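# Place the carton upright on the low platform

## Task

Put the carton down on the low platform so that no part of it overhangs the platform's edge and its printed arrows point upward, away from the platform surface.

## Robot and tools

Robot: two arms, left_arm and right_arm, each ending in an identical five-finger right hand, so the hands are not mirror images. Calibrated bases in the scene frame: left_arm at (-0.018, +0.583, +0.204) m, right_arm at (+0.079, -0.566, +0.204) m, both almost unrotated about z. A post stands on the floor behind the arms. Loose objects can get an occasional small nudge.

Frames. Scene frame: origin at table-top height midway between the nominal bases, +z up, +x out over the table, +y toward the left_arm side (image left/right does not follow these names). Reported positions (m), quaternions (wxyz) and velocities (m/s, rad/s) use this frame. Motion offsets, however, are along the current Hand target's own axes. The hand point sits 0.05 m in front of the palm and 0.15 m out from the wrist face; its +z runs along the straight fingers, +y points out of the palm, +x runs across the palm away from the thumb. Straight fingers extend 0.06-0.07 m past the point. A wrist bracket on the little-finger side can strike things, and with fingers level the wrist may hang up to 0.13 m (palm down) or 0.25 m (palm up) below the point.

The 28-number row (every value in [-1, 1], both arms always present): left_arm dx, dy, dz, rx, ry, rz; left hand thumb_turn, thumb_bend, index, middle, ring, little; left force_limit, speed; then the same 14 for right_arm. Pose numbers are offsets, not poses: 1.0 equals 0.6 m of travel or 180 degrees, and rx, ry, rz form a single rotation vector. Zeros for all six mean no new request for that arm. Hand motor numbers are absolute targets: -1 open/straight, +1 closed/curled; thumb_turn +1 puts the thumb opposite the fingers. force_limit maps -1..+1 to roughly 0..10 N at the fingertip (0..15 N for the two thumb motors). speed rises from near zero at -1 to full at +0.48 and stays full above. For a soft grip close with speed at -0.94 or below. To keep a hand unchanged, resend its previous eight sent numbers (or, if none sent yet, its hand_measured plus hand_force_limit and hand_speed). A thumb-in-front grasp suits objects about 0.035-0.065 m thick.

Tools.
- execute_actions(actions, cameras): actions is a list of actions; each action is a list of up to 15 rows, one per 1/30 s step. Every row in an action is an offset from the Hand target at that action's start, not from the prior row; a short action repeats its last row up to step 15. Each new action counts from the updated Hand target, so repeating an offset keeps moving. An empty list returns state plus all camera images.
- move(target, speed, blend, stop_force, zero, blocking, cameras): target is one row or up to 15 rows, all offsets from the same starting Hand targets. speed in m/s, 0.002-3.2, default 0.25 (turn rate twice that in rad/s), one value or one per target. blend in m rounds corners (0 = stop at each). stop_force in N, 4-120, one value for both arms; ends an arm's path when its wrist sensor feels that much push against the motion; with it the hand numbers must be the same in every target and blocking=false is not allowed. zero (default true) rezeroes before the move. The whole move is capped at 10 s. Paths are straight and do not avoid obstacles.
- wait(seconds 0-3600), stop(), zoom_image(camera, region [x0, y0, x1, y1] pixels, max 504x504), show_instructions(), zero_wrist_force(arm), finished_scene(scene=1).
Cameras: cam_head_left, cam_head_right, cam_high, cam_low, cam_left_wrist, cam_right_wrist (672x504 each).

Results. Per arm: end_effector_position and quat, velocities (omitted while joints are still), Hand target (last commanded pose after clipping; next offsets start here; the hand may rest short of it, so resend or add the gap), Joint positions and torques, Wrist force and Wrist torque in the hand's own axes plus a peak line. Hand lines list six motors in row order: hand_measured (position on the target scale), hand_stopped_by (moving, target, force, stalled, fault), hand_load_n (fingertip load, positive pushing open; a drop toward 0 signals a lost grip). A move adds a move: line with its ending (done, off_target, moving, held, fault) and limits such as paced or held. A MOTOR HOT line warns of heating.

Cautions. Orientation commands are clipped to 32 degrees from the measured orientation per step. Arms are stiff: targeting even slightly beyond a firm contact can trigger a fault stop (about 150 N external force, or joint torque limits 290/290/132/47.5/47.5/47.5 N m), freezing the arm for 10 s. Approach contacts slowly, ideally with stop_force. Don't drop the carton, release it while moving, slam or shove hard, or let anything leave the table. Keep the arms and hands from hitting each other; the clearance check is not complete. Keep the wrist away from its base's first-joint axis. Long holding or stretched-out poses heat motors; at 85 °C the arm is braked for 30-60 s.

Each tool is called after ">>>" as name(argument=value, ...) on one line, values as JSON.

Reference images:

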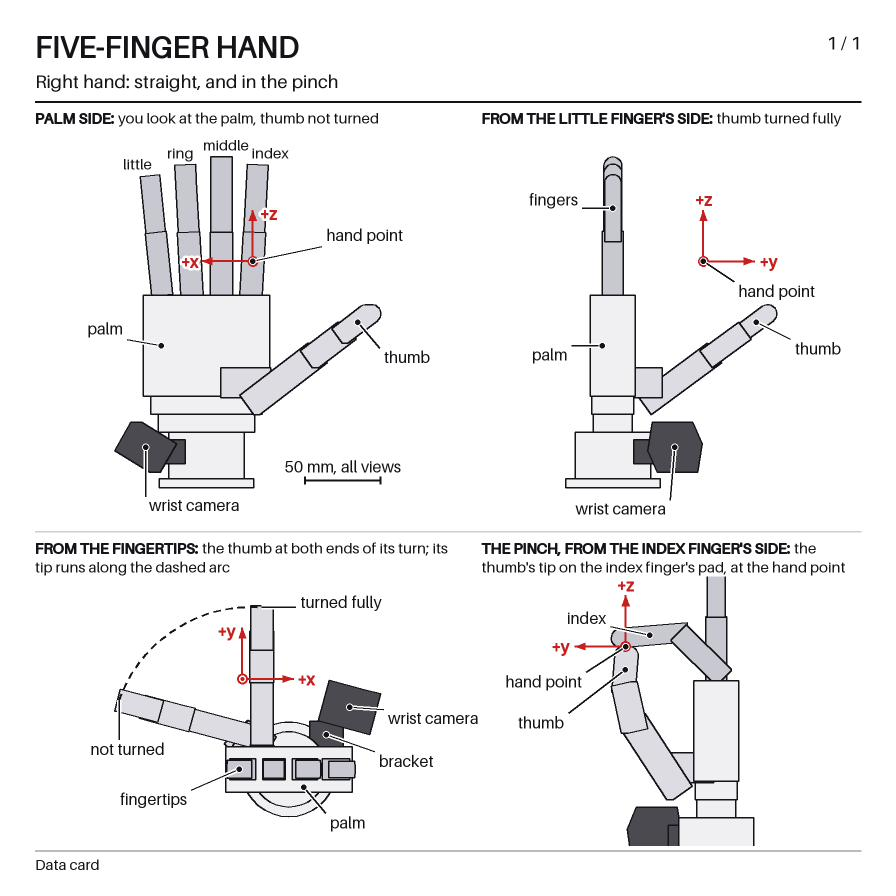

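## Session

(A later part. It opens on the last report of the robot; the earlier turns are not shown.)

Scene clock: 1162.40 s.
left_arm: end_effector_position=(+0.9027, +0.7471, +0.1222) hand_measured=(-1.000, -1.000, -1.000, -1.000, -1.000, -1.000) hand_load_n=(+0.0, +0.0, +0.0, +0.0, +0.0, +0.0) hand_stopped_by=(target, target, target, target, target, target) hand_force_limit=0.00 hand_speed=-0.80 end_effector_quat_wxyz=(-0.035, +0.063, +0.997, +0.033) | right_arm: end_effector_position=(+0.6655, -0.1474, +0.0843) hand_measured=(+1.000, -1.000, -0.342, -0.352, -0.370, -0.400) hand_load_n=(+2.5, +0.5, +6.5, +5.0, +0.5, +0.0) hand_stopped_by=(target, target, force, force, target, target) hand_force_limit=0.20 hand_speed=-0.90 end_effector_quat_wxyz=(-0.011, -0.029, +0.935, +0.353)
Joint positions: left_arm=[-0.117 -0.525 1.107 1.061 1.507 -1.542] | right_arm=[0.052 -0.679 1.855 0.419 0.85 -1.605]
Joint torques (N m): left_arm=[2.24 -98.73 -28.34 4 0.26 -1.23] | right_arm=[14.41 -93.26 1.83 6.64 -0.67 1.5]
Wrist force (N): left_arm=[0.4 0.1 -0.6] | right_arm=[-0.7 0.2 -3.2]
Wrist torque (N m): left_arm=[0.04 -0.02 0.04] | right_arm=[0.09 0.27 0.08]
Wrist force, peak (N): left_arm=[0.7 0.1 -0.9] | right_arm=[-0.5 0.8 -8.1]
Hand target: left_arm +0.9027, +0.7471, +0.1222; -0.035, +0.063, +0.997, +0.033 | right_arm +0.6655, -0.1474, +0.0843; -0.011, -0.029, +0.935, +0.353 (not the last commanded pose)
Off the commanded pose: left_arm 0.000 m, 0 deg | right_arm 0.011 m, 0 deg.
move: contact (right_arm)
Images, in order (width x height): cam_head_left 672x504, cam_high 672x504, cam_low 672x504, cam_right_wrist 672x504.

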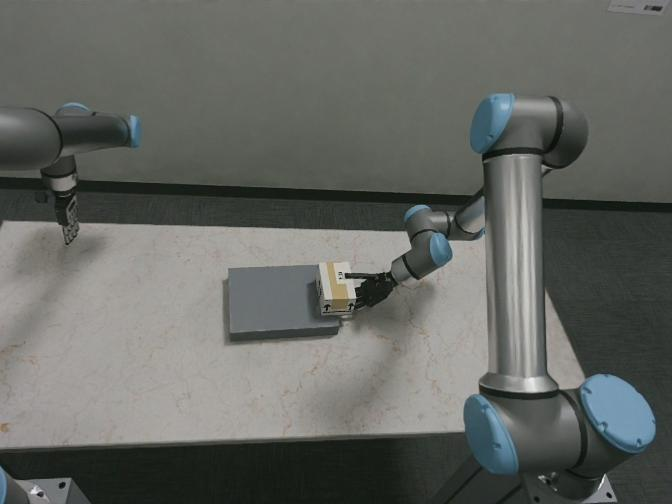

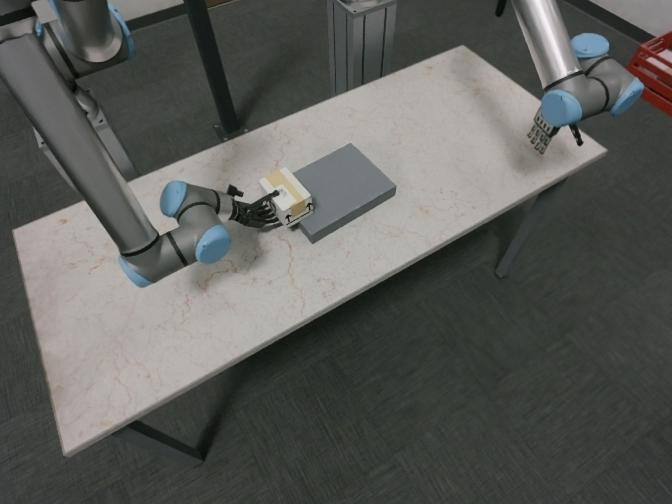

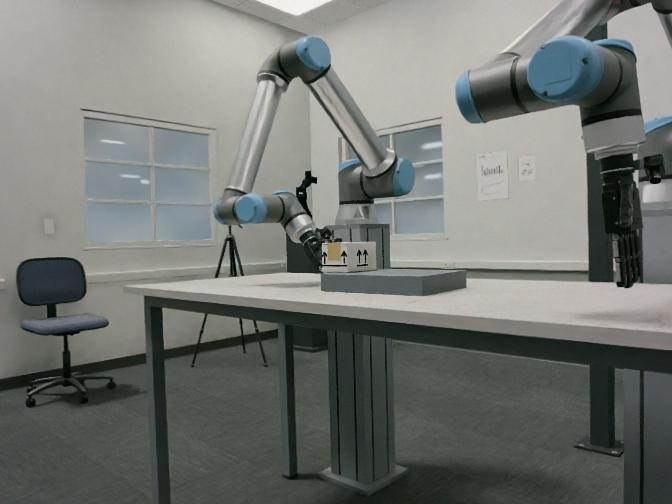

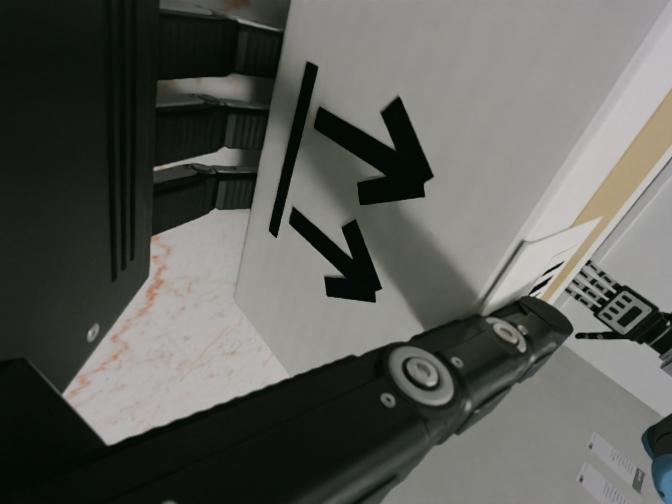

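>>> move(target=[[0,0,0,0,0,0,-1,-1,-1,-1,-1,-1,0,-0.8, 0,0.0109,-0.0126,0,0,0,1,-1,-0.1,-0.1,-0.37,-0.4,0.2,-0.9],[0,0,0,0,0,0,-1,-1,-1,-1,-1,-1,0,-0.8, 0,0.0223,-0.0028,0,0,0,1,-1,-0.1,-0.1,-0.37,-0.4,0.2,-0.9]], speed=0.03)

>>> move(target=[0,0,0,0,0,0,-1,-1,-1,-1,-1,-1,0,-0.8, 0,-0.0218,0.0252,0,0,0,1,-1,-0.1,-0.1,-0.37,-0.4,0.2,-0.9], speed=0.006, stop_force=4, cameras=["cam_high","cam_low","cam_head_left","cam_right_wrist"])

>>> zoom_image(camera="cam_high", region=[230, 150, 340, 250])

>>> zoom_image(camera="cam_head_left", region=[290, 240, 410, 350])

>>> zoom_image(camera="cam_low", region=[290, 220, 400, 310])

Scene clock: 1193.93 s.
left_arm: end_effector_position=(+0.9027, +0.7471, +0.1222) hand_measured=(-1.000, -1.000, -1.000, -1.000, -1.000, -1.000) hand_load_n=(+0.0, +0.0, +0.0, +0.0, +0.0, +0.0) hand_stopped_by=(target, target, target, target, target, target) hand_force_limit=0.00 hand_speed=-0.80 end_effector_quat_wxyz=(-0.035, +0.063, +0.997, +0.033) | right_arm: end_effector_position=(+0.6650, -0.1384, +0.0944) hand_measured=(+1.000, -1.000, -0.342, -0.352, -0.370, -0.400) hand_load_n=(+1.0, +0.5, +6.5, +6.0, +1.5, +0.0) hand_stopped_by=(target, target, force, force, target, target) hand_force_limit=0.20 hand_speed=-0.90 end_effector_quat_wxyz=(-0.011, -0.030, +0.935, +0.353)
Joint positions: left_arm=[-0.117 -0.525 1.107 1.061 1.507 -1.542] | right_arm=[0.067 -0.696 1.854 0.422 0.85 -1.584]
Joint torques (N m): left_arm=[3.06 -95.83 -29.65 3.19 0 -0.92] | right_arm=[-16.3 -98.25 -18.66 5.02 -4.37 -1.06]
Wrist force (N): left_arm=[0.7 0.2 -0.6] | right_arm=[0.0 -2.2 1.1]
Wrist torque (N m): left_arm=[0.05 -0.07 0.05] | right_arm=[0.10 -0.01 -0.04]
Wrist force, peak (N): left_arm=[0.3 0.2 -1.0] | right_arm=[-0.6 -0.3 -3.5]
Hand target: left_arm +0.9027, +0.7471, +0.1222; -0.035, +0.063, +0.997, +0.033 | right_arm +0.6649, -0.1385, +0.0944; -0.011, -0.029, +0.935, +0.353
Off the commanded pose: left_arm 0.000 m, 0 deg | right_arm 0.000 m, 0 deg.
move: done

Scene clock: 1196.63 s.
left_arm: end_effector_position=(+0.9027, +0.7471, +0.1222) hand_measured=(-1.000, -1.000, -1.000, -1.000, -1.000, -1.000) hand_load_n=(+0.0, +0.0, +0.0, +0.0, +0.0, +0.0) hand_stopped_by=(target, target, target, target, target, target) hand_force_limit=0.00 hand_speed=-0.80 end_effector_quat_wxyz=(-0.035, +0.063, +0.997, +0.033) | right_arm: end_effector_position=(+0.6650, -0.1385, +0.0844) hand_measured=(+1.000, -1.000, -0.342, -0.352, -0.370, -0.400) hand_load_n=(+2.5, +1.0, +7.0, +5.0, +0.5, +0.0) hand_stopped_by=(target, target, force, force, target, target) hand_force_limit=0.20 hand_speed=-0.90 end_effector_quat_wxyz=(-0.011, -0.029, +0.935, +0.353)
Joint positions: left_arm=[-0.117 -0.525 1.107 1.061 1.507 -1.542] | right_arm=[0.067 -0.681 1.85 0.411 0.85 -1.584]
Joint torques (N m): left_arm=[3.8 -98.3 -29.72 3.82 0.27 -1.04] | right_arm=[6.27 -95.64 0.87 6.41 -0.23 1.87]
Wrist force (N): left_arm=[0.6 0.0 -0.7] | right_arm=[1.5 0.3 -1.3]
Wrist torque (N m): left_arm=[0.03 -0.06 0.04] | right_arm=[0.08 0.22 0.16]
Wrist force, peak (N): left_arm=[0.4 0.2 -0.9] | right_arm=[0.2 0.5 -5.6]
Hand target: left_arm +0.9027, +0.7471, +0.1222; -0.035, +0.063, +0.997, +0.033 | right_arm +0.6649, -0.1385, +0.0844; -0.011, -0.029, +0.935, +0.353 (not the last commanded pose)
Off the commanded pose: left_arm 0.000 m, 0 deg | right_arm 0.010 m, 0 deg.
move: contact (right_arm)
Images, in order (width x height): cam_head_left 672x504, cam_high 672x504, cam_low 672x504, cam_right_wrist 672x504.

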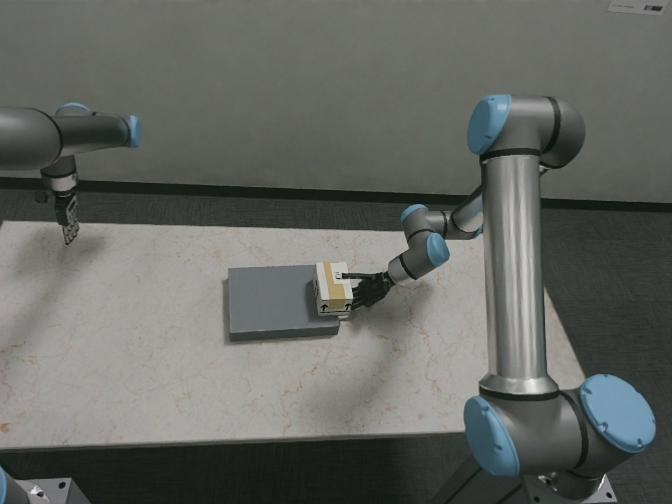

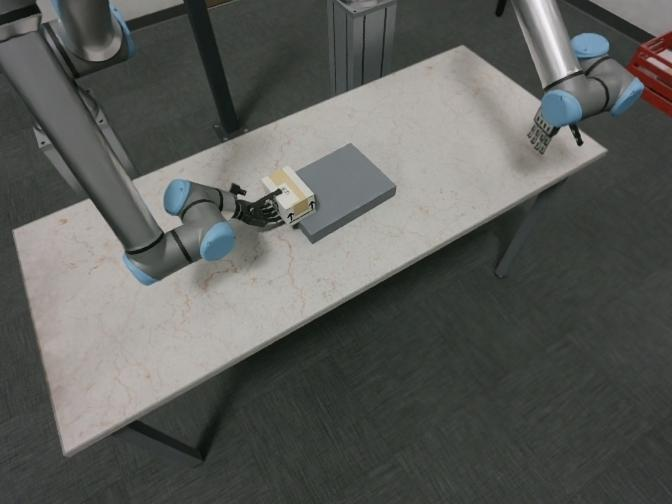

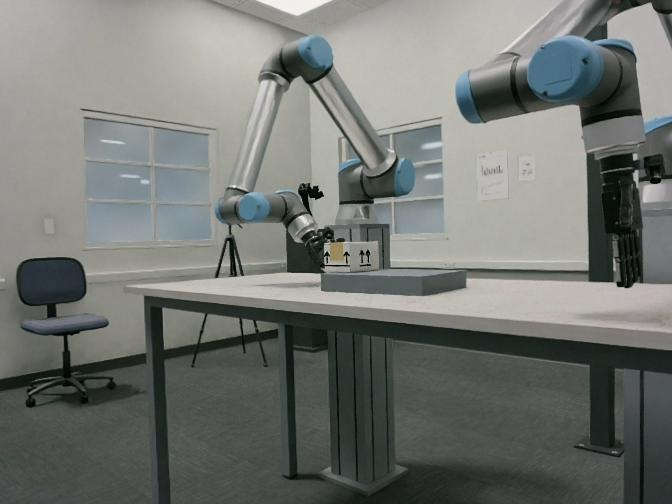

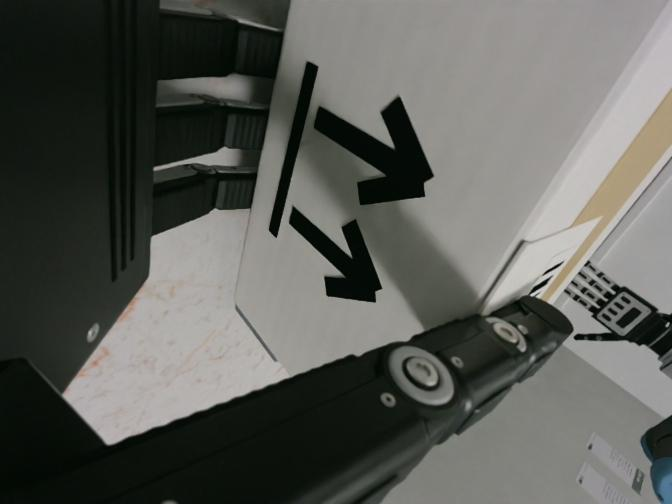

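Scaled by 4.582.

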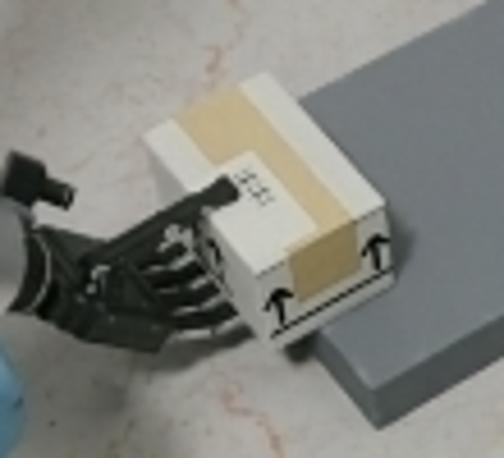

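Scaled by 4.200.

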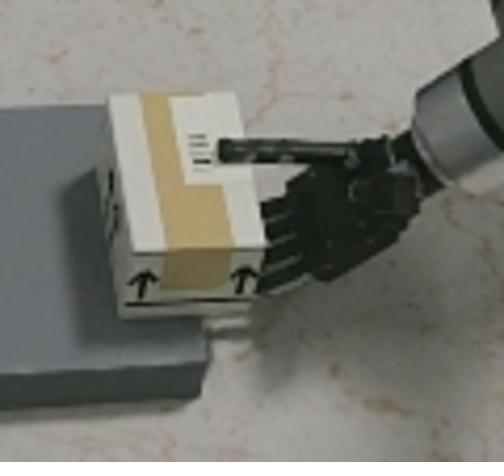

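Scaled by 4.582.

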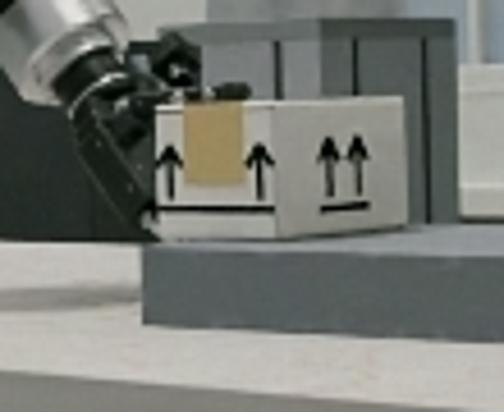

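>>> move(target=[[0,0,0,0,0,0,-1,-1,-1,-1,-1,-1,0,-0.8, 0,0.0109,-0.0126,0,0,0,1,-1,-0.1,-0.1,-0.37,-0.4,0.2,-0.9],[0,0,0,0,0,0,-1,-1,-1,-1,-1,-1,0,-0.8, 0,0.0172,-0.0071,0,0,0,1,-1,-0.1,-0.1,-0.37,-0.4,0.2,-0.9]], speed=0.03)

>>> move(target=[0,0,0,0,0,0,-1,-1,-1,-1,-1,-1,0,-0.8, 0,-0.0218,0.0252,0,0,0,1,-1,-0.1,-0.1,-0.37,-0.4,0.2,-0.9], speed=0.006, stop_force=4, cameras=["cam_high","cam_low","cam_head_left","cam_right_wrist"])

>>> zoom_image(camera="cam_high", region=[230, 150, 340, 250])

>>> zoom_image(camera="cam_head_left", region=[290, 240, 410, 350])

>>> zoom_image(camera="cam_low", region=[290, 220, 400, 310])

Scene clock: 1214.63 s.
left_arm: end_effector_position=(+0.9027, +0.7471, +0.1222) hand_measured=(-1.000, -1.000, -1.000, -1.000, -1.000, -1.000) hand_load_n=(+0.0, +0.0, +0.0, +0.0, +0.0, +0.0) hand_stopped_by=(target, target, target, target, target, target) hand_force_limit=0.00 hand_speed=-0.80 end_effector_quat_wxyz=(-0.035, +0.063, +0.997, +0.033) | right_arm: end_effector_position=(+0.6646, -0.1335, +0.0944) hand_measured=(+1.000, -1.000, -0.342, -0.352, -0.370, -0.400) hand_load_n=(+1.0, +0.5, +6.5, +5.0, +1.0, +0.0) hand_stopped_by=(target, target, force, force, target, target) hand_force_limit=0.20 hand_speed=-0.90 end_effector_quat_wxyz=(-0.011, -0.029, +0.935, +0.353)
Joint positions: left_arm=[-0.117 -0.525 1.107 1.061 1.507 -1.542] | right_arm=[0.076 -0.696 1.851 0.418 0.85 -1.573]
Joint torques (N m): left_arm=[7.2 -98.43 -28.8 4.16 0.07 -1.09] | right_arm=[-4.99 -93.66 -21.45 3.17 -3.46 -1.77]
Wrist force (N): left_arm=[0.5 0.2 -0.5] | right_arm=[1.5 -3.6 -8.9]
Wrist torque (N m): left_arm=[0.04 -0.05 0.05] | right_arm=[0.35 0.27 -0.05]
Wrist force, peak (N): left_arm=[0.8 -0.1 -0.9] | right_arm=[0.6 -4.3 -10.5]
Hand target: left_arm +0.9027, +0.7471, +0.1222; -0.035, +0.063, +0.997, +0.033 | right_arm +0.6646, -0.1335, +0.0944; -0.011, -0.029, +0.935, +0.353
Off the commanded pose: left_arm 0.000 m, 0 deg | right_arm 0.000 m, 0 deg.
move: done

Scene clock: 1215.57 s.
left_arm: end_effector_position=(+0.9027, +0.7471, +0.1222) hand_measured=(-1.000, -1.000, -1.000, -1.000, -1.000, -1.000) hand_load_n=(+0.0, +0.0, +0.0, +0.0, +0.0, +0.0) hand_stopped_by=(target, target, target, target, target, target) hand_force_limit=0.00 hand_speed=-0.80 end_effector_quat_wxyz=(-0.035, +0.063, +0.997, +0.033) | right_arm: end_effector_position=(+0.6647, -0.1335, +0.0939) hand_measured=(+1.000, -1.000, -0.342, -0.352, -0.370, -0.400) hand_load_n=(+1.0, +1.0, +5.5, +4.0, +0.5, +0.5) hand_stopped_by=(target, target, force, force, target, target) hand_force_limit=0.20 hand_speed=-0.90 end_effector_quat_wxyz=(-0.011, -0.029, +0.935, +0.353)
Joint positions: left_arm=[-0.117 -0.525 1.107 1.061 1.507 -1.542] | right_arm=[0.076 -0.696 1.851 0.418 0.85 -1.573]
Joint torques (N m): left_arm=[2.08 -99.88 -30.18 3.83 -0.19 -0.88] | right_arm=[-0.07 -90.26 -1.92 5.53 -0.89 -0.69]
Wrist force (N): left_arm=[0.4 0.2 -0.6] | right_arm=[2.2 -1.4 -11.4]
Wrist torque (N m): left_arm=[0.06 -0.03 0.04] | right_arm=[0.39 0.36 0.04]
Wrist force, peak (N): left_arm=[0.3 0.0 -1.0] | right_arm=[1.6 -1.0 -13.9]
Hand target: left_arm +0.9027, +0.7471, +0.1222; -0.035, +0.063, +0.997, +0.033 | right_arm +0.6646, -0.1335, +0.0939; -0.011, -0.029, +0.935, +0.353 (not the last commanded pose)
Off the commanded pose: left_arm 0.000 m, 0 deg | right_arm 0.019 m, 0 deg.
move: contact (right_arm)
Images, in order (width x height): cam_head_left 672x504, cam_high 672x504, cam_low 672x504, cam_right_wrist 672x504.

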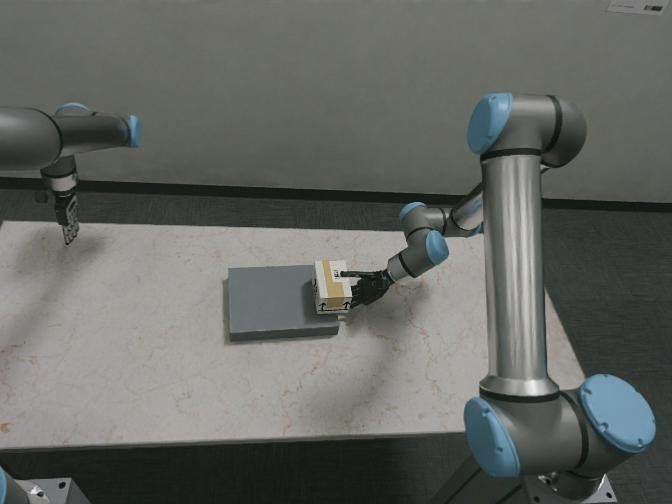

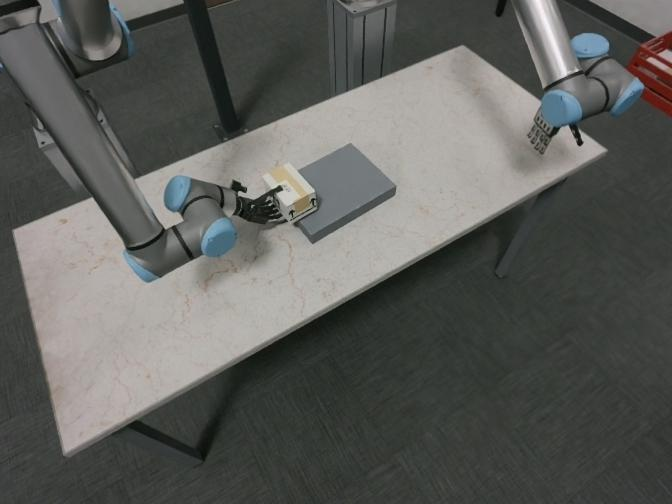

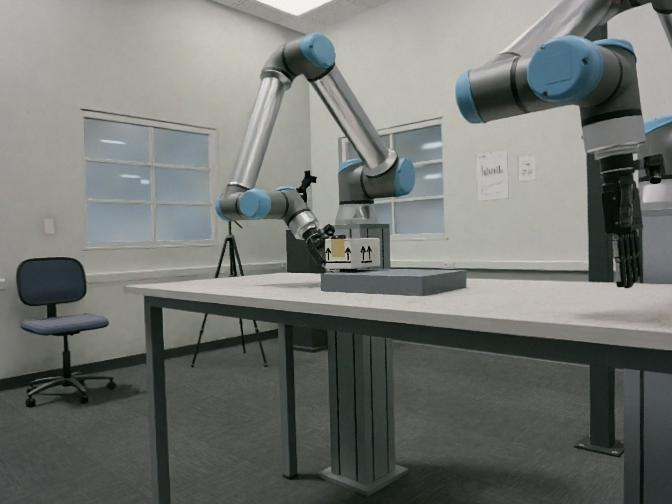

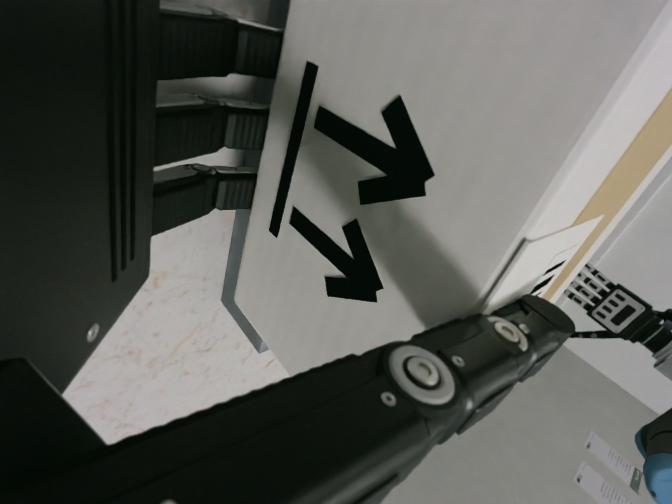

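Scaled by 4.582.

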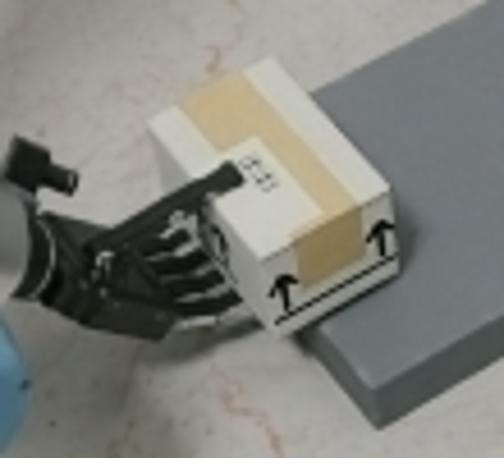

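Scaled by 4.200.

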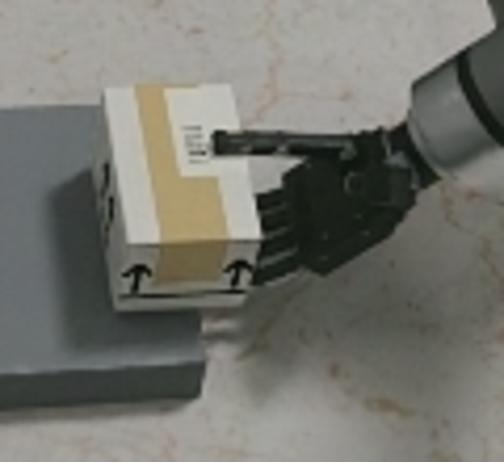

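Scaled by 4.582.

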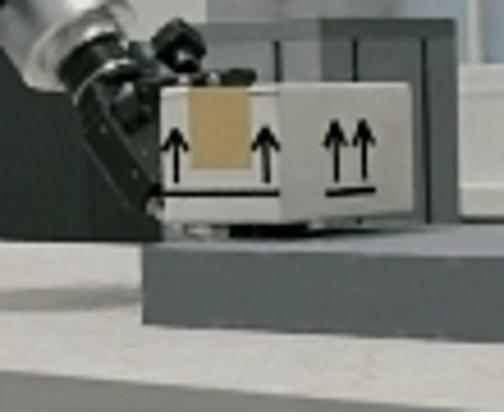

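>>> move(target=[[0,0,0,0,0,0,-1,-1,-1,-1,-1,-1,0,-0.8, 0,0.0109,-0.0126,0,0,0,1,-1,-0.1,-0.1,-0.37,-0.4,0.2,-0.9],[0,0,0,0,0,0,-1,-1,-1,-1,-1,-1,0,-0.8, 0,0.0058,-0.017,0,0,0,1,-1,-0.1,-0.1,-0.37,-0.4,0.2,-0.9]], speed=0.03)

>>> move(target=[0,0,0,0,0,0,-1,-1,-1,-1,-1,-1,0,-0.8, 0,-0.0382,0.0441,0,0,0,1,-1,-0.1,-0.1,-0.37,-0.4,0.2,-0.9], speed=0.006, stop_force=4, cameras=["cam_high","cam_low","cam_head_left","cam_right_wrist"])

>>> zoom_image(camera="cam_high", region=[230, 150, 340, 250])

>>> zoom_image(camera="cam_head_left", region=[290, 240, 410, 350])

>>> zoom_image(camera="cam_low", region=[290, 220, 400, 310])

Scene clock: 1251.37 s.
left_arm: end_effector_position=(+0.9027, +0.7471, +0.1222) hand_measured=(-1.000, -1.000, -1.000, -1.000, -1.000, -1.000) hand_load_n=(+0.0, +0.0, +0.0, +0.0, +0.0, +0.0) hand_stopped_by=(target, target, target, target, target, target) hand_force_limit=0.00 hand_speed=-0.80 end_effector_quat_wxyz=(-0.035, +0.063, +0.997, +0.033) | right_arm: end_effector_position=(+0.6648, -0.1377, +0.1039) hand_measured=(+1.000, -1.000, -0.342, -0.352, -0.370, -0.400) hand_load_n=(+1.0, +0.5, +7.0, +6.0, +1.5, +0.0) hand_stopped_by=(target, target, force, force, target, target) hand_force_limit=0.20 hand_speed=-0.90 end_effector_quat_wxyz=(-0.012, -0.029, +0.935, +0.353)
Joint positions: left_arm=[-0.117 -0.525 1.107 1.061 1.507 -1.542] | right_arm=[0.069 -0.711 1.857 0.433 0.85 -1.583]
Joint torques (N m): left_arm=[-0.38 -96.5 -28.93 3.41 0.42 -1.22] | right_arm=[11.43 -71.95 -12.43 2.72 0.02 1.89]
Wrist force (N): left_arm=[0.6 -0.1 -0.6] | right_arm=[0.2 -2.3 1.1]
Wrist torque (N m): left_arm=[0.00 -0.06 0.04] | right_arm=[0.07 -0.03 -0.05]
Wrist force, peak (N): left_arm=[0.7 0.0 -0.9] | right_arm=[2.4 -2.2 -12.5]
Hand target: left_arm +0.9027, +0.7471, +0.1222; -0.035, +0.063, +0.997, +0.033 | right_arm +0.6649, -0.1376, +0.1039; -0.011, -0.029, +0.935, +0.353
Off the commanded pose: left_arm 0.000 m, 0 deg | right_arm 0.000 m, 0 deg.
move: done

Scene clock: 1255.63 s.
left_arm: end_effector_position=(+0.9027, +0.7471, +0.1222) hand_measured=(-1.000, -1.000, -1.000, -1.000, -1.000, -1.000) hand_load_n=(+0.0, -0.5, +0.0, +0.0, +0.0, +0.0) hand_stopped_by=(target, target, target, target, target, target) hand_force_limit=0.00 hand_speed=-0.80 end_effector_quat_wxyz=(-0.035, +0.063, +0.997, +0.033) | right_arm: end_effector_position=(+0.6649, -0.1375, +0.0844) hand_measured=(+1.000, -1.000, -0.342, -0.352, -0.370, -0.400) hand_load_n=(+2.5, +0.5, +7.0, +5.0, +0.5, +0.0) hand_stopped_by=(target, target, force, force, target, target) hand_force_limit=0.20 hand_speed=-0.90 end_effector_quat_wxyz=(-0.011, -0.029, +0.935, +0.353)
Joint positions: left_arm=[-0.117 -0.525 1.107 1.061 1.507 -1.542] | right_arm=[0.069 -0.681 1.849 0.41 0.85 -1.582]
Joint torques (N m): left_arm=[2.49 -98.81 -29.08 3.34 0.11 -0.69] | right_arm=[16.98 -95.93 -0.06 6.17 -0.04 1.7]
Wrist force (N): left_arm=[0.6 0.2 -0.6] | right_arm=[1.9 0.8 -1.5]
Wrist torque (N m): left_arm=[0.05 -0.06 0.05] | right_arm=[0.09 0.22 0.10]
Wrist force, peak (N): left_arm=[0.8 0.0 -0.9] | right_arm=[0.1 1.4 -6.3]
Hand target: left_arm +0.9027, +0.7471, +0.1222; -0.035, +0.063, +0.997, +0.033 | right_arm +0.6648, -0.1375, +0.0844; -0.011, -0.029, +0.935, +0.353 (not the last commanded pose)
Off the commanded pose: left_arm 0.000 m, 0 deg | right_arm 0.016 m, 0 deg.
move: contact (right_arm)
Images, in order (width x height): cam_head_left 672x504, cam_high 672x504, cam_low 672x504, cam_right_wrist 672x504.

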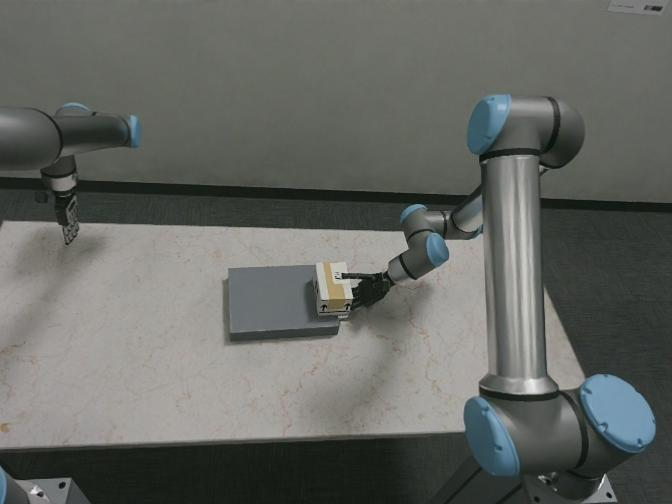

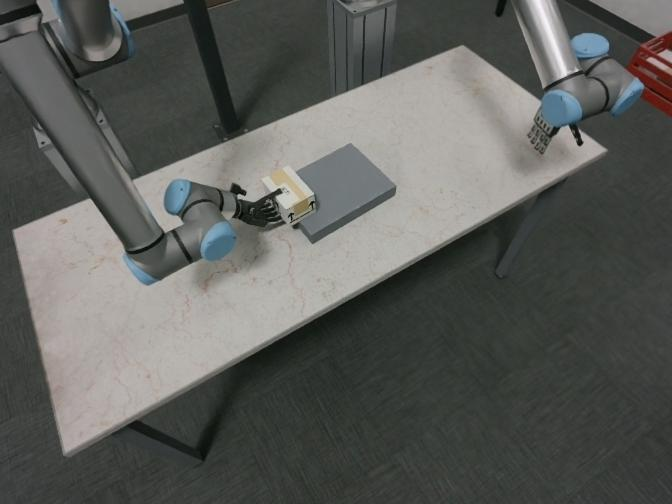

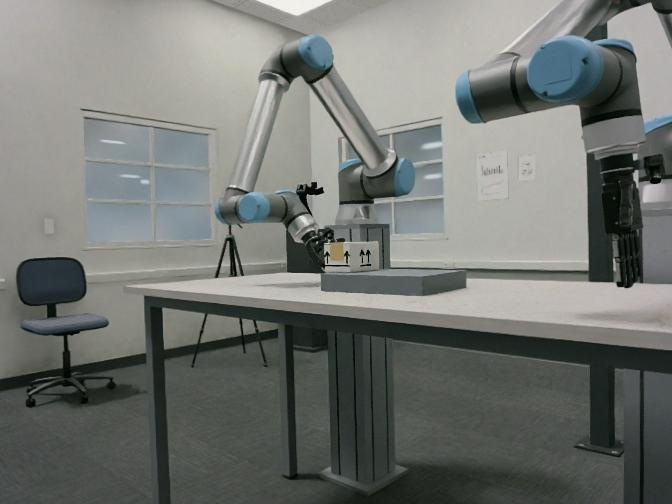

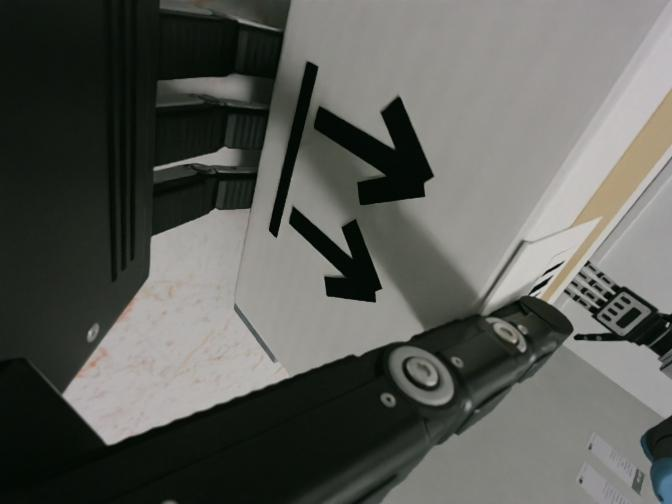

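Scaled by 4.582.

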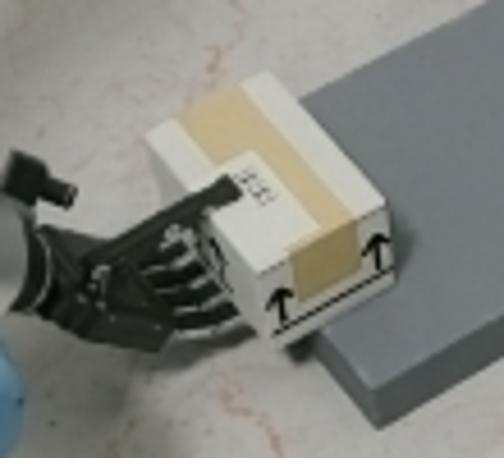

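Scaled by 4.200.

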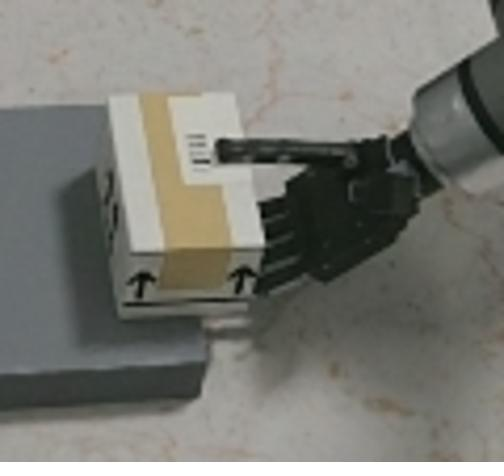

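Scaled by 4.582.

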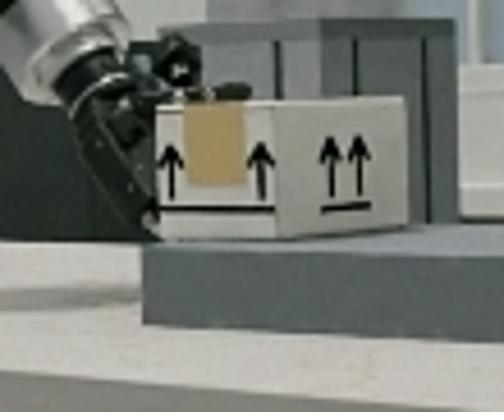

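>>> move(target=[0,0,0,0,0,0,-1,-1,-1,-1,-1,-1,0,-0.8, 0,0.0033,-0.0038,0,0,0,1,-1,-0.43,-0.44,-0.46,-0.48,0.2,-0.97], speed=0.003, cameras=["cam_high","cam_low","cam_head_left","cam_right_wrist"])

>>> zoom_image(camera="cam_high", region=[230, 150, 340, 250])

>>> zoom_image(camera="cam_low", region=[290, 220, 400, 310])

Scene clock: 1275.73 s.
left_arm: end_effector_position=(+0.9027, +0.7471, +0.1222) hand_measured=(-1.000, -1.000, -1.000, -1.000, -1.000, -1.000) hand_load_n=(+0.0, +0.0, +0.0, +0.0, +0.0, +0.0) hand_stopped_by=(target, target, target, target, target, target) hand_force_limit=0.00 hand_speed=-0.80 end_effector_quat_wxyz=(-0.035, +0.063, +0.997, +0.033) | right_arm: end_effector_position=(+0.6648, -0.1375, +0.0874) hand_measured=(+1.000, -1.000, -0.430, -0.440, -0.460, -0.480) hand_load_n=(+0.0, +0.0, +1.0, +0.0, +0.0, +0.0) hand_stopped_by=(target, target, target, target, target, target) hand_force_limit=0.20 hand_speed=-0.97 end_effector_quat_wxyz=(-0.011, -0.029, +0.935, +0.353)
Joint positions: left_arm=[-0.117 -0.525 1.107 1.061 1.507 -1.542] | right_arm=[0.069 -0.685 1.851 0.414 0.85 -1.582]
Joint torques (N m): left_arm=[3.58 -99.34 -27.43 3.41 1.09 -0.95] | right_arm=[-2.58 -89.84 0.43 5.94 0.15 -1.07]
Wrist force (N): left_arm=[0.5 0.1 -0.5] | right_arm=[0.4 -1.3 0.1]
Wrist torque (N m): left_arm=[0.04 -0.04 0.04] | right_arm=[-0.09 0.00 -0.07]
Wrist force, peak (N): left_arm=[0.5 0.2 -1.0] | right_arm=[0.2 -0.3 -2.8]
Hand target: left_arm +0.9027, +0.7471, +0.1222; -0.035, +0.063, +0.997, +0.033 | right_arm +0.6648, -0.1375, +0.0874; -0.011, -0.029, +0.935, +0.353
Off the commanded pose: left_arm 0.000 m, 0 deg | right_arm 0.000 m, 0 deg.
move: done
Images, in order (width x height): cam_head_left 672x504, cam_high 672x504, cam_low 672x504, cam_right_wrist 672x504.

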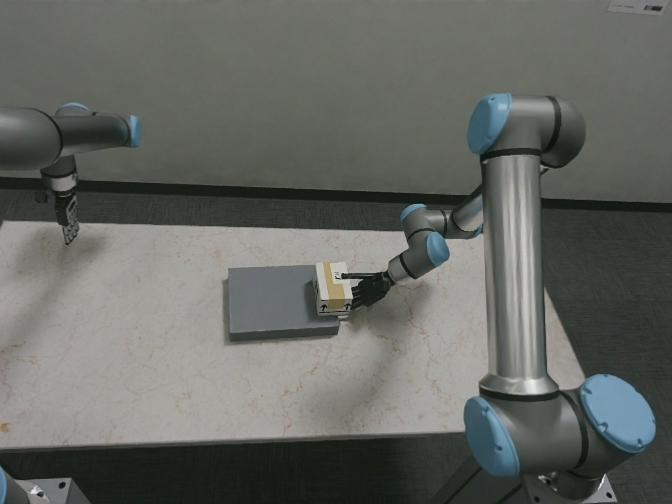

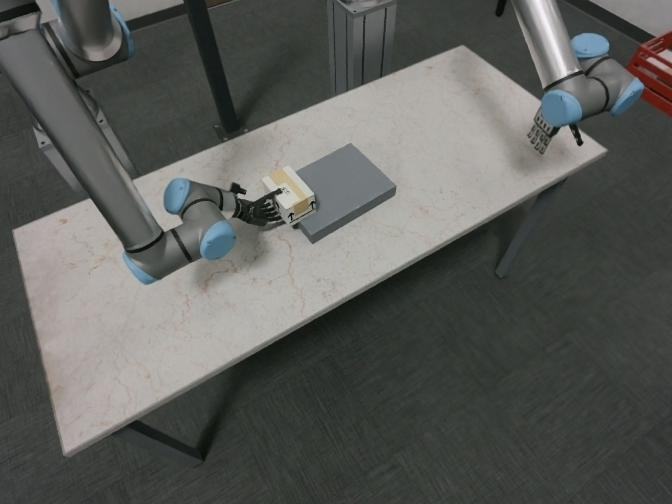

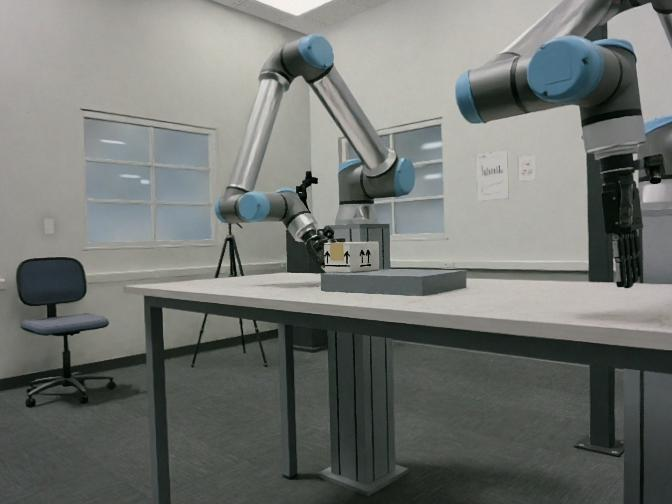

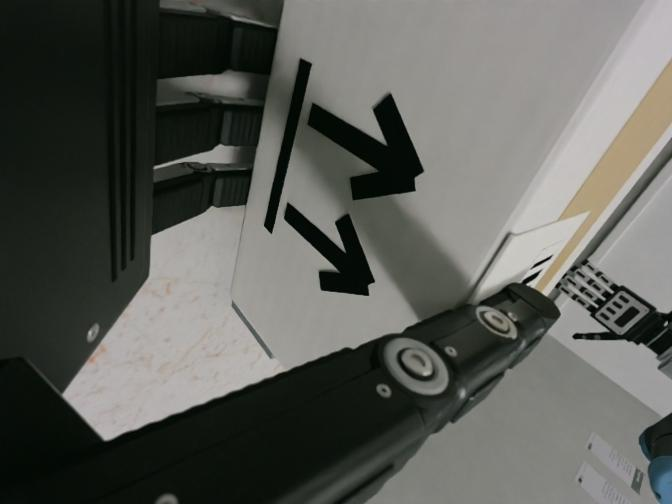

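Scaled by 4.582.

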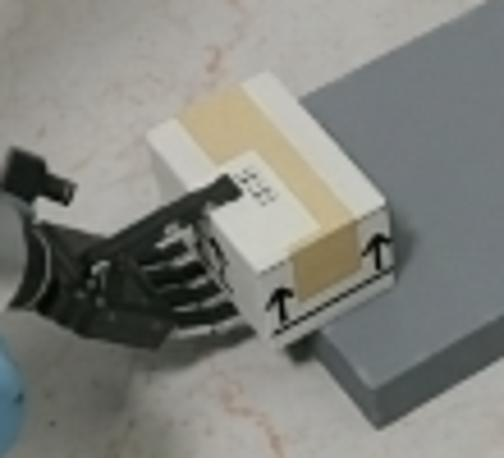

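Scaled by 4.582.

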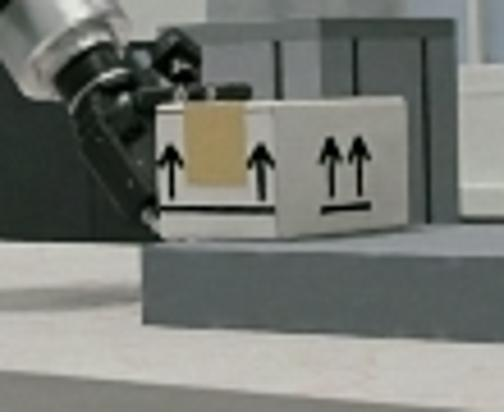

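>>> move(target=[0,0,0,0,0,0,-1,-1,-1,-1,-1,-1,0,-0.8, 0,0.0022,-0.0025,0,0,0,1,-1,-0.51,-0.52,-0.54,-0.56,0.2,-0.96], speed=0.003, cameras=["cam_high","cam_low","cam_head_left","cam_right_wrist"])

>>> zoom_image(camera="cam_high", region=[230, 150, 340, 250])

>>> zoom_image(camera="cam_low", region=[290, 220, 400, 310])

Scene clock: 1285.13 s.
left_arm: end_effector_position=(+0.9027, +0.7471, +0.1222) hand_measured=(-1.000, -1.000, -1.000, -1.000, -1.000, -1.000) hand_load_n=(-0.5, +0.0, +0.0, +0.0, +0.0, +0.0) hand_stopped_by=(target, target, target, target, target, target) hand_force_limit=0.00 hand_speed=-0.80 end_effector_quat_wxyz=(-0.035, +0.063, +0.997, +0.033) | right_arm: end_effector_position=(+0.6649, -0.1375, +0.0894) hand_measured=(+1.000, -1.000, -0.510, -0.520, -0.540, -0.560) hand_load_n=(+0.0, +0.0, +0.0, +0.0, +0.0, +0.0) hand_stopped_by=(target, target, target, target, target, target) hand_force_limit=0.20 hand_speed=-0.96 end_effector_quat_wxyz=(-0.011, -0.029, +0.935, +0.353)
Joint positions: left_arm=[-0.117 -0.525 1.107 1.061 1.507 -1.542] | right_arm=[0.069 -0.688 1.852 0.416 0.85 -1.582]
Joint torques (N m): left_arm=[2.09 -100.59 -28.3 3.56 0.38 -0.87] | right_arm=[-4.73 -88.46 -0.1 6.35 0.1 -1.3]
Wrist force (N): left_arm=[0.3 0.2 -0.8] | right_arm=[0.2 -0.2 -1.3]
Wrist torque (N m): left_arm=[0.07 0.01 0.03] | right_arm=[0.03 0.00 -0.07]
Wrist force, peak (N): left_arm=[0.4 0.2 -1.1] | right_arm=[0.9 -1.2 0.5]
Hand target: left_arm +0.9027, +0.7471, +0.1222; -0.035, +0.063, +0.997, +0.033 | right_arm +0.6649, -0.1375, +0.0894; -0.011, -0.029, +0.935, +0.353
Off the commanded pose: left_arm 0.000 m, 0 deg | right_arm 0.000 m, 0 deg.
move: done
Images, in order (width x height): cam_head_left 672x504, cam_high 672x504, cam_low 672x504, cam_right_wrist 672x504.

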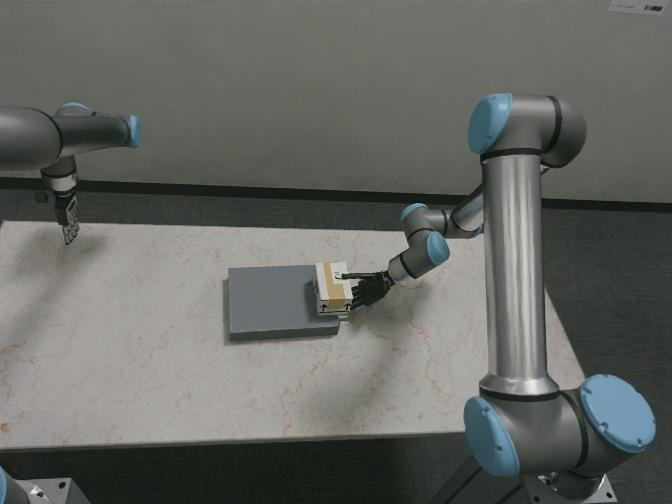

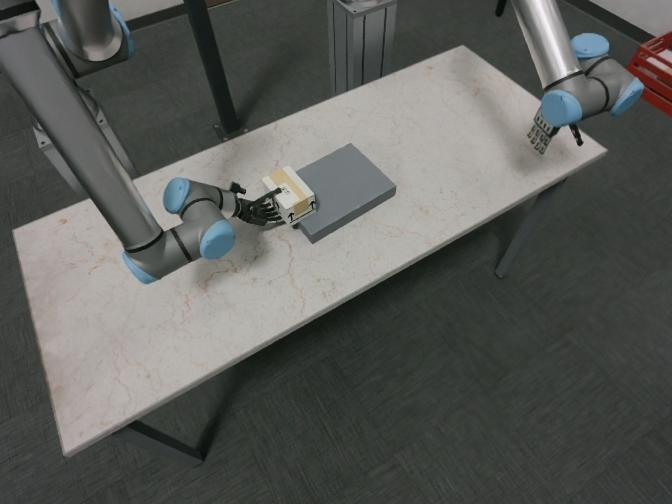

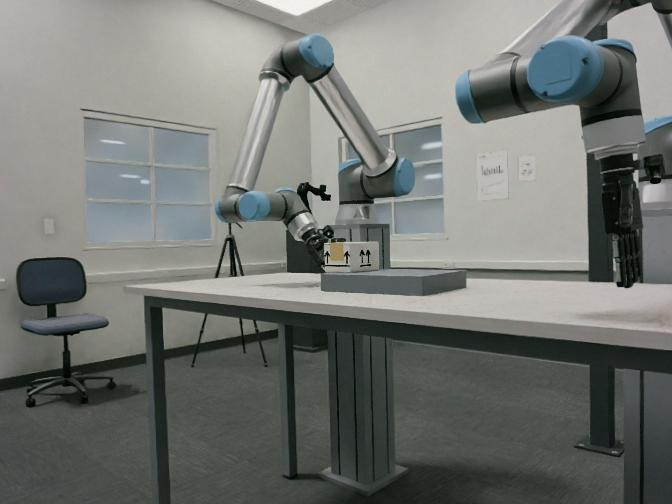

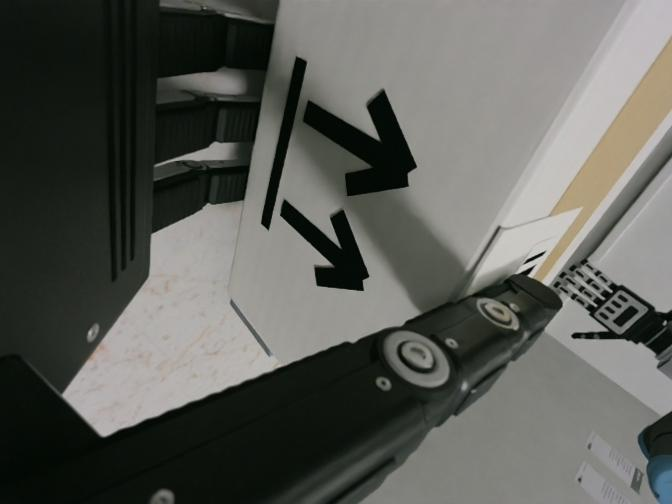

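Scaled by 4.582.

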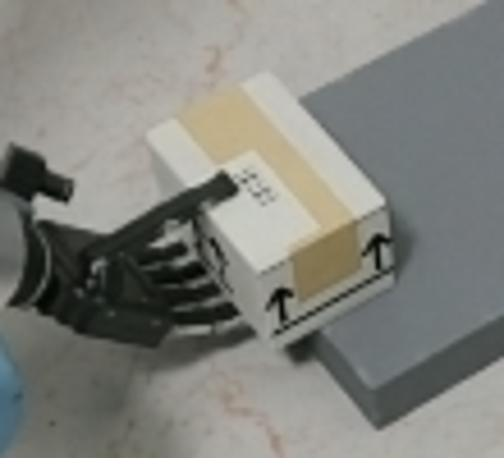

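Scaled by 4.582.

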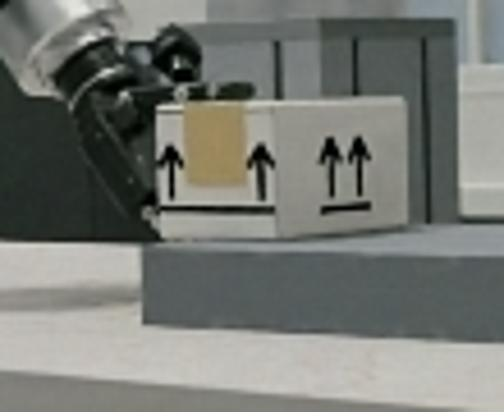

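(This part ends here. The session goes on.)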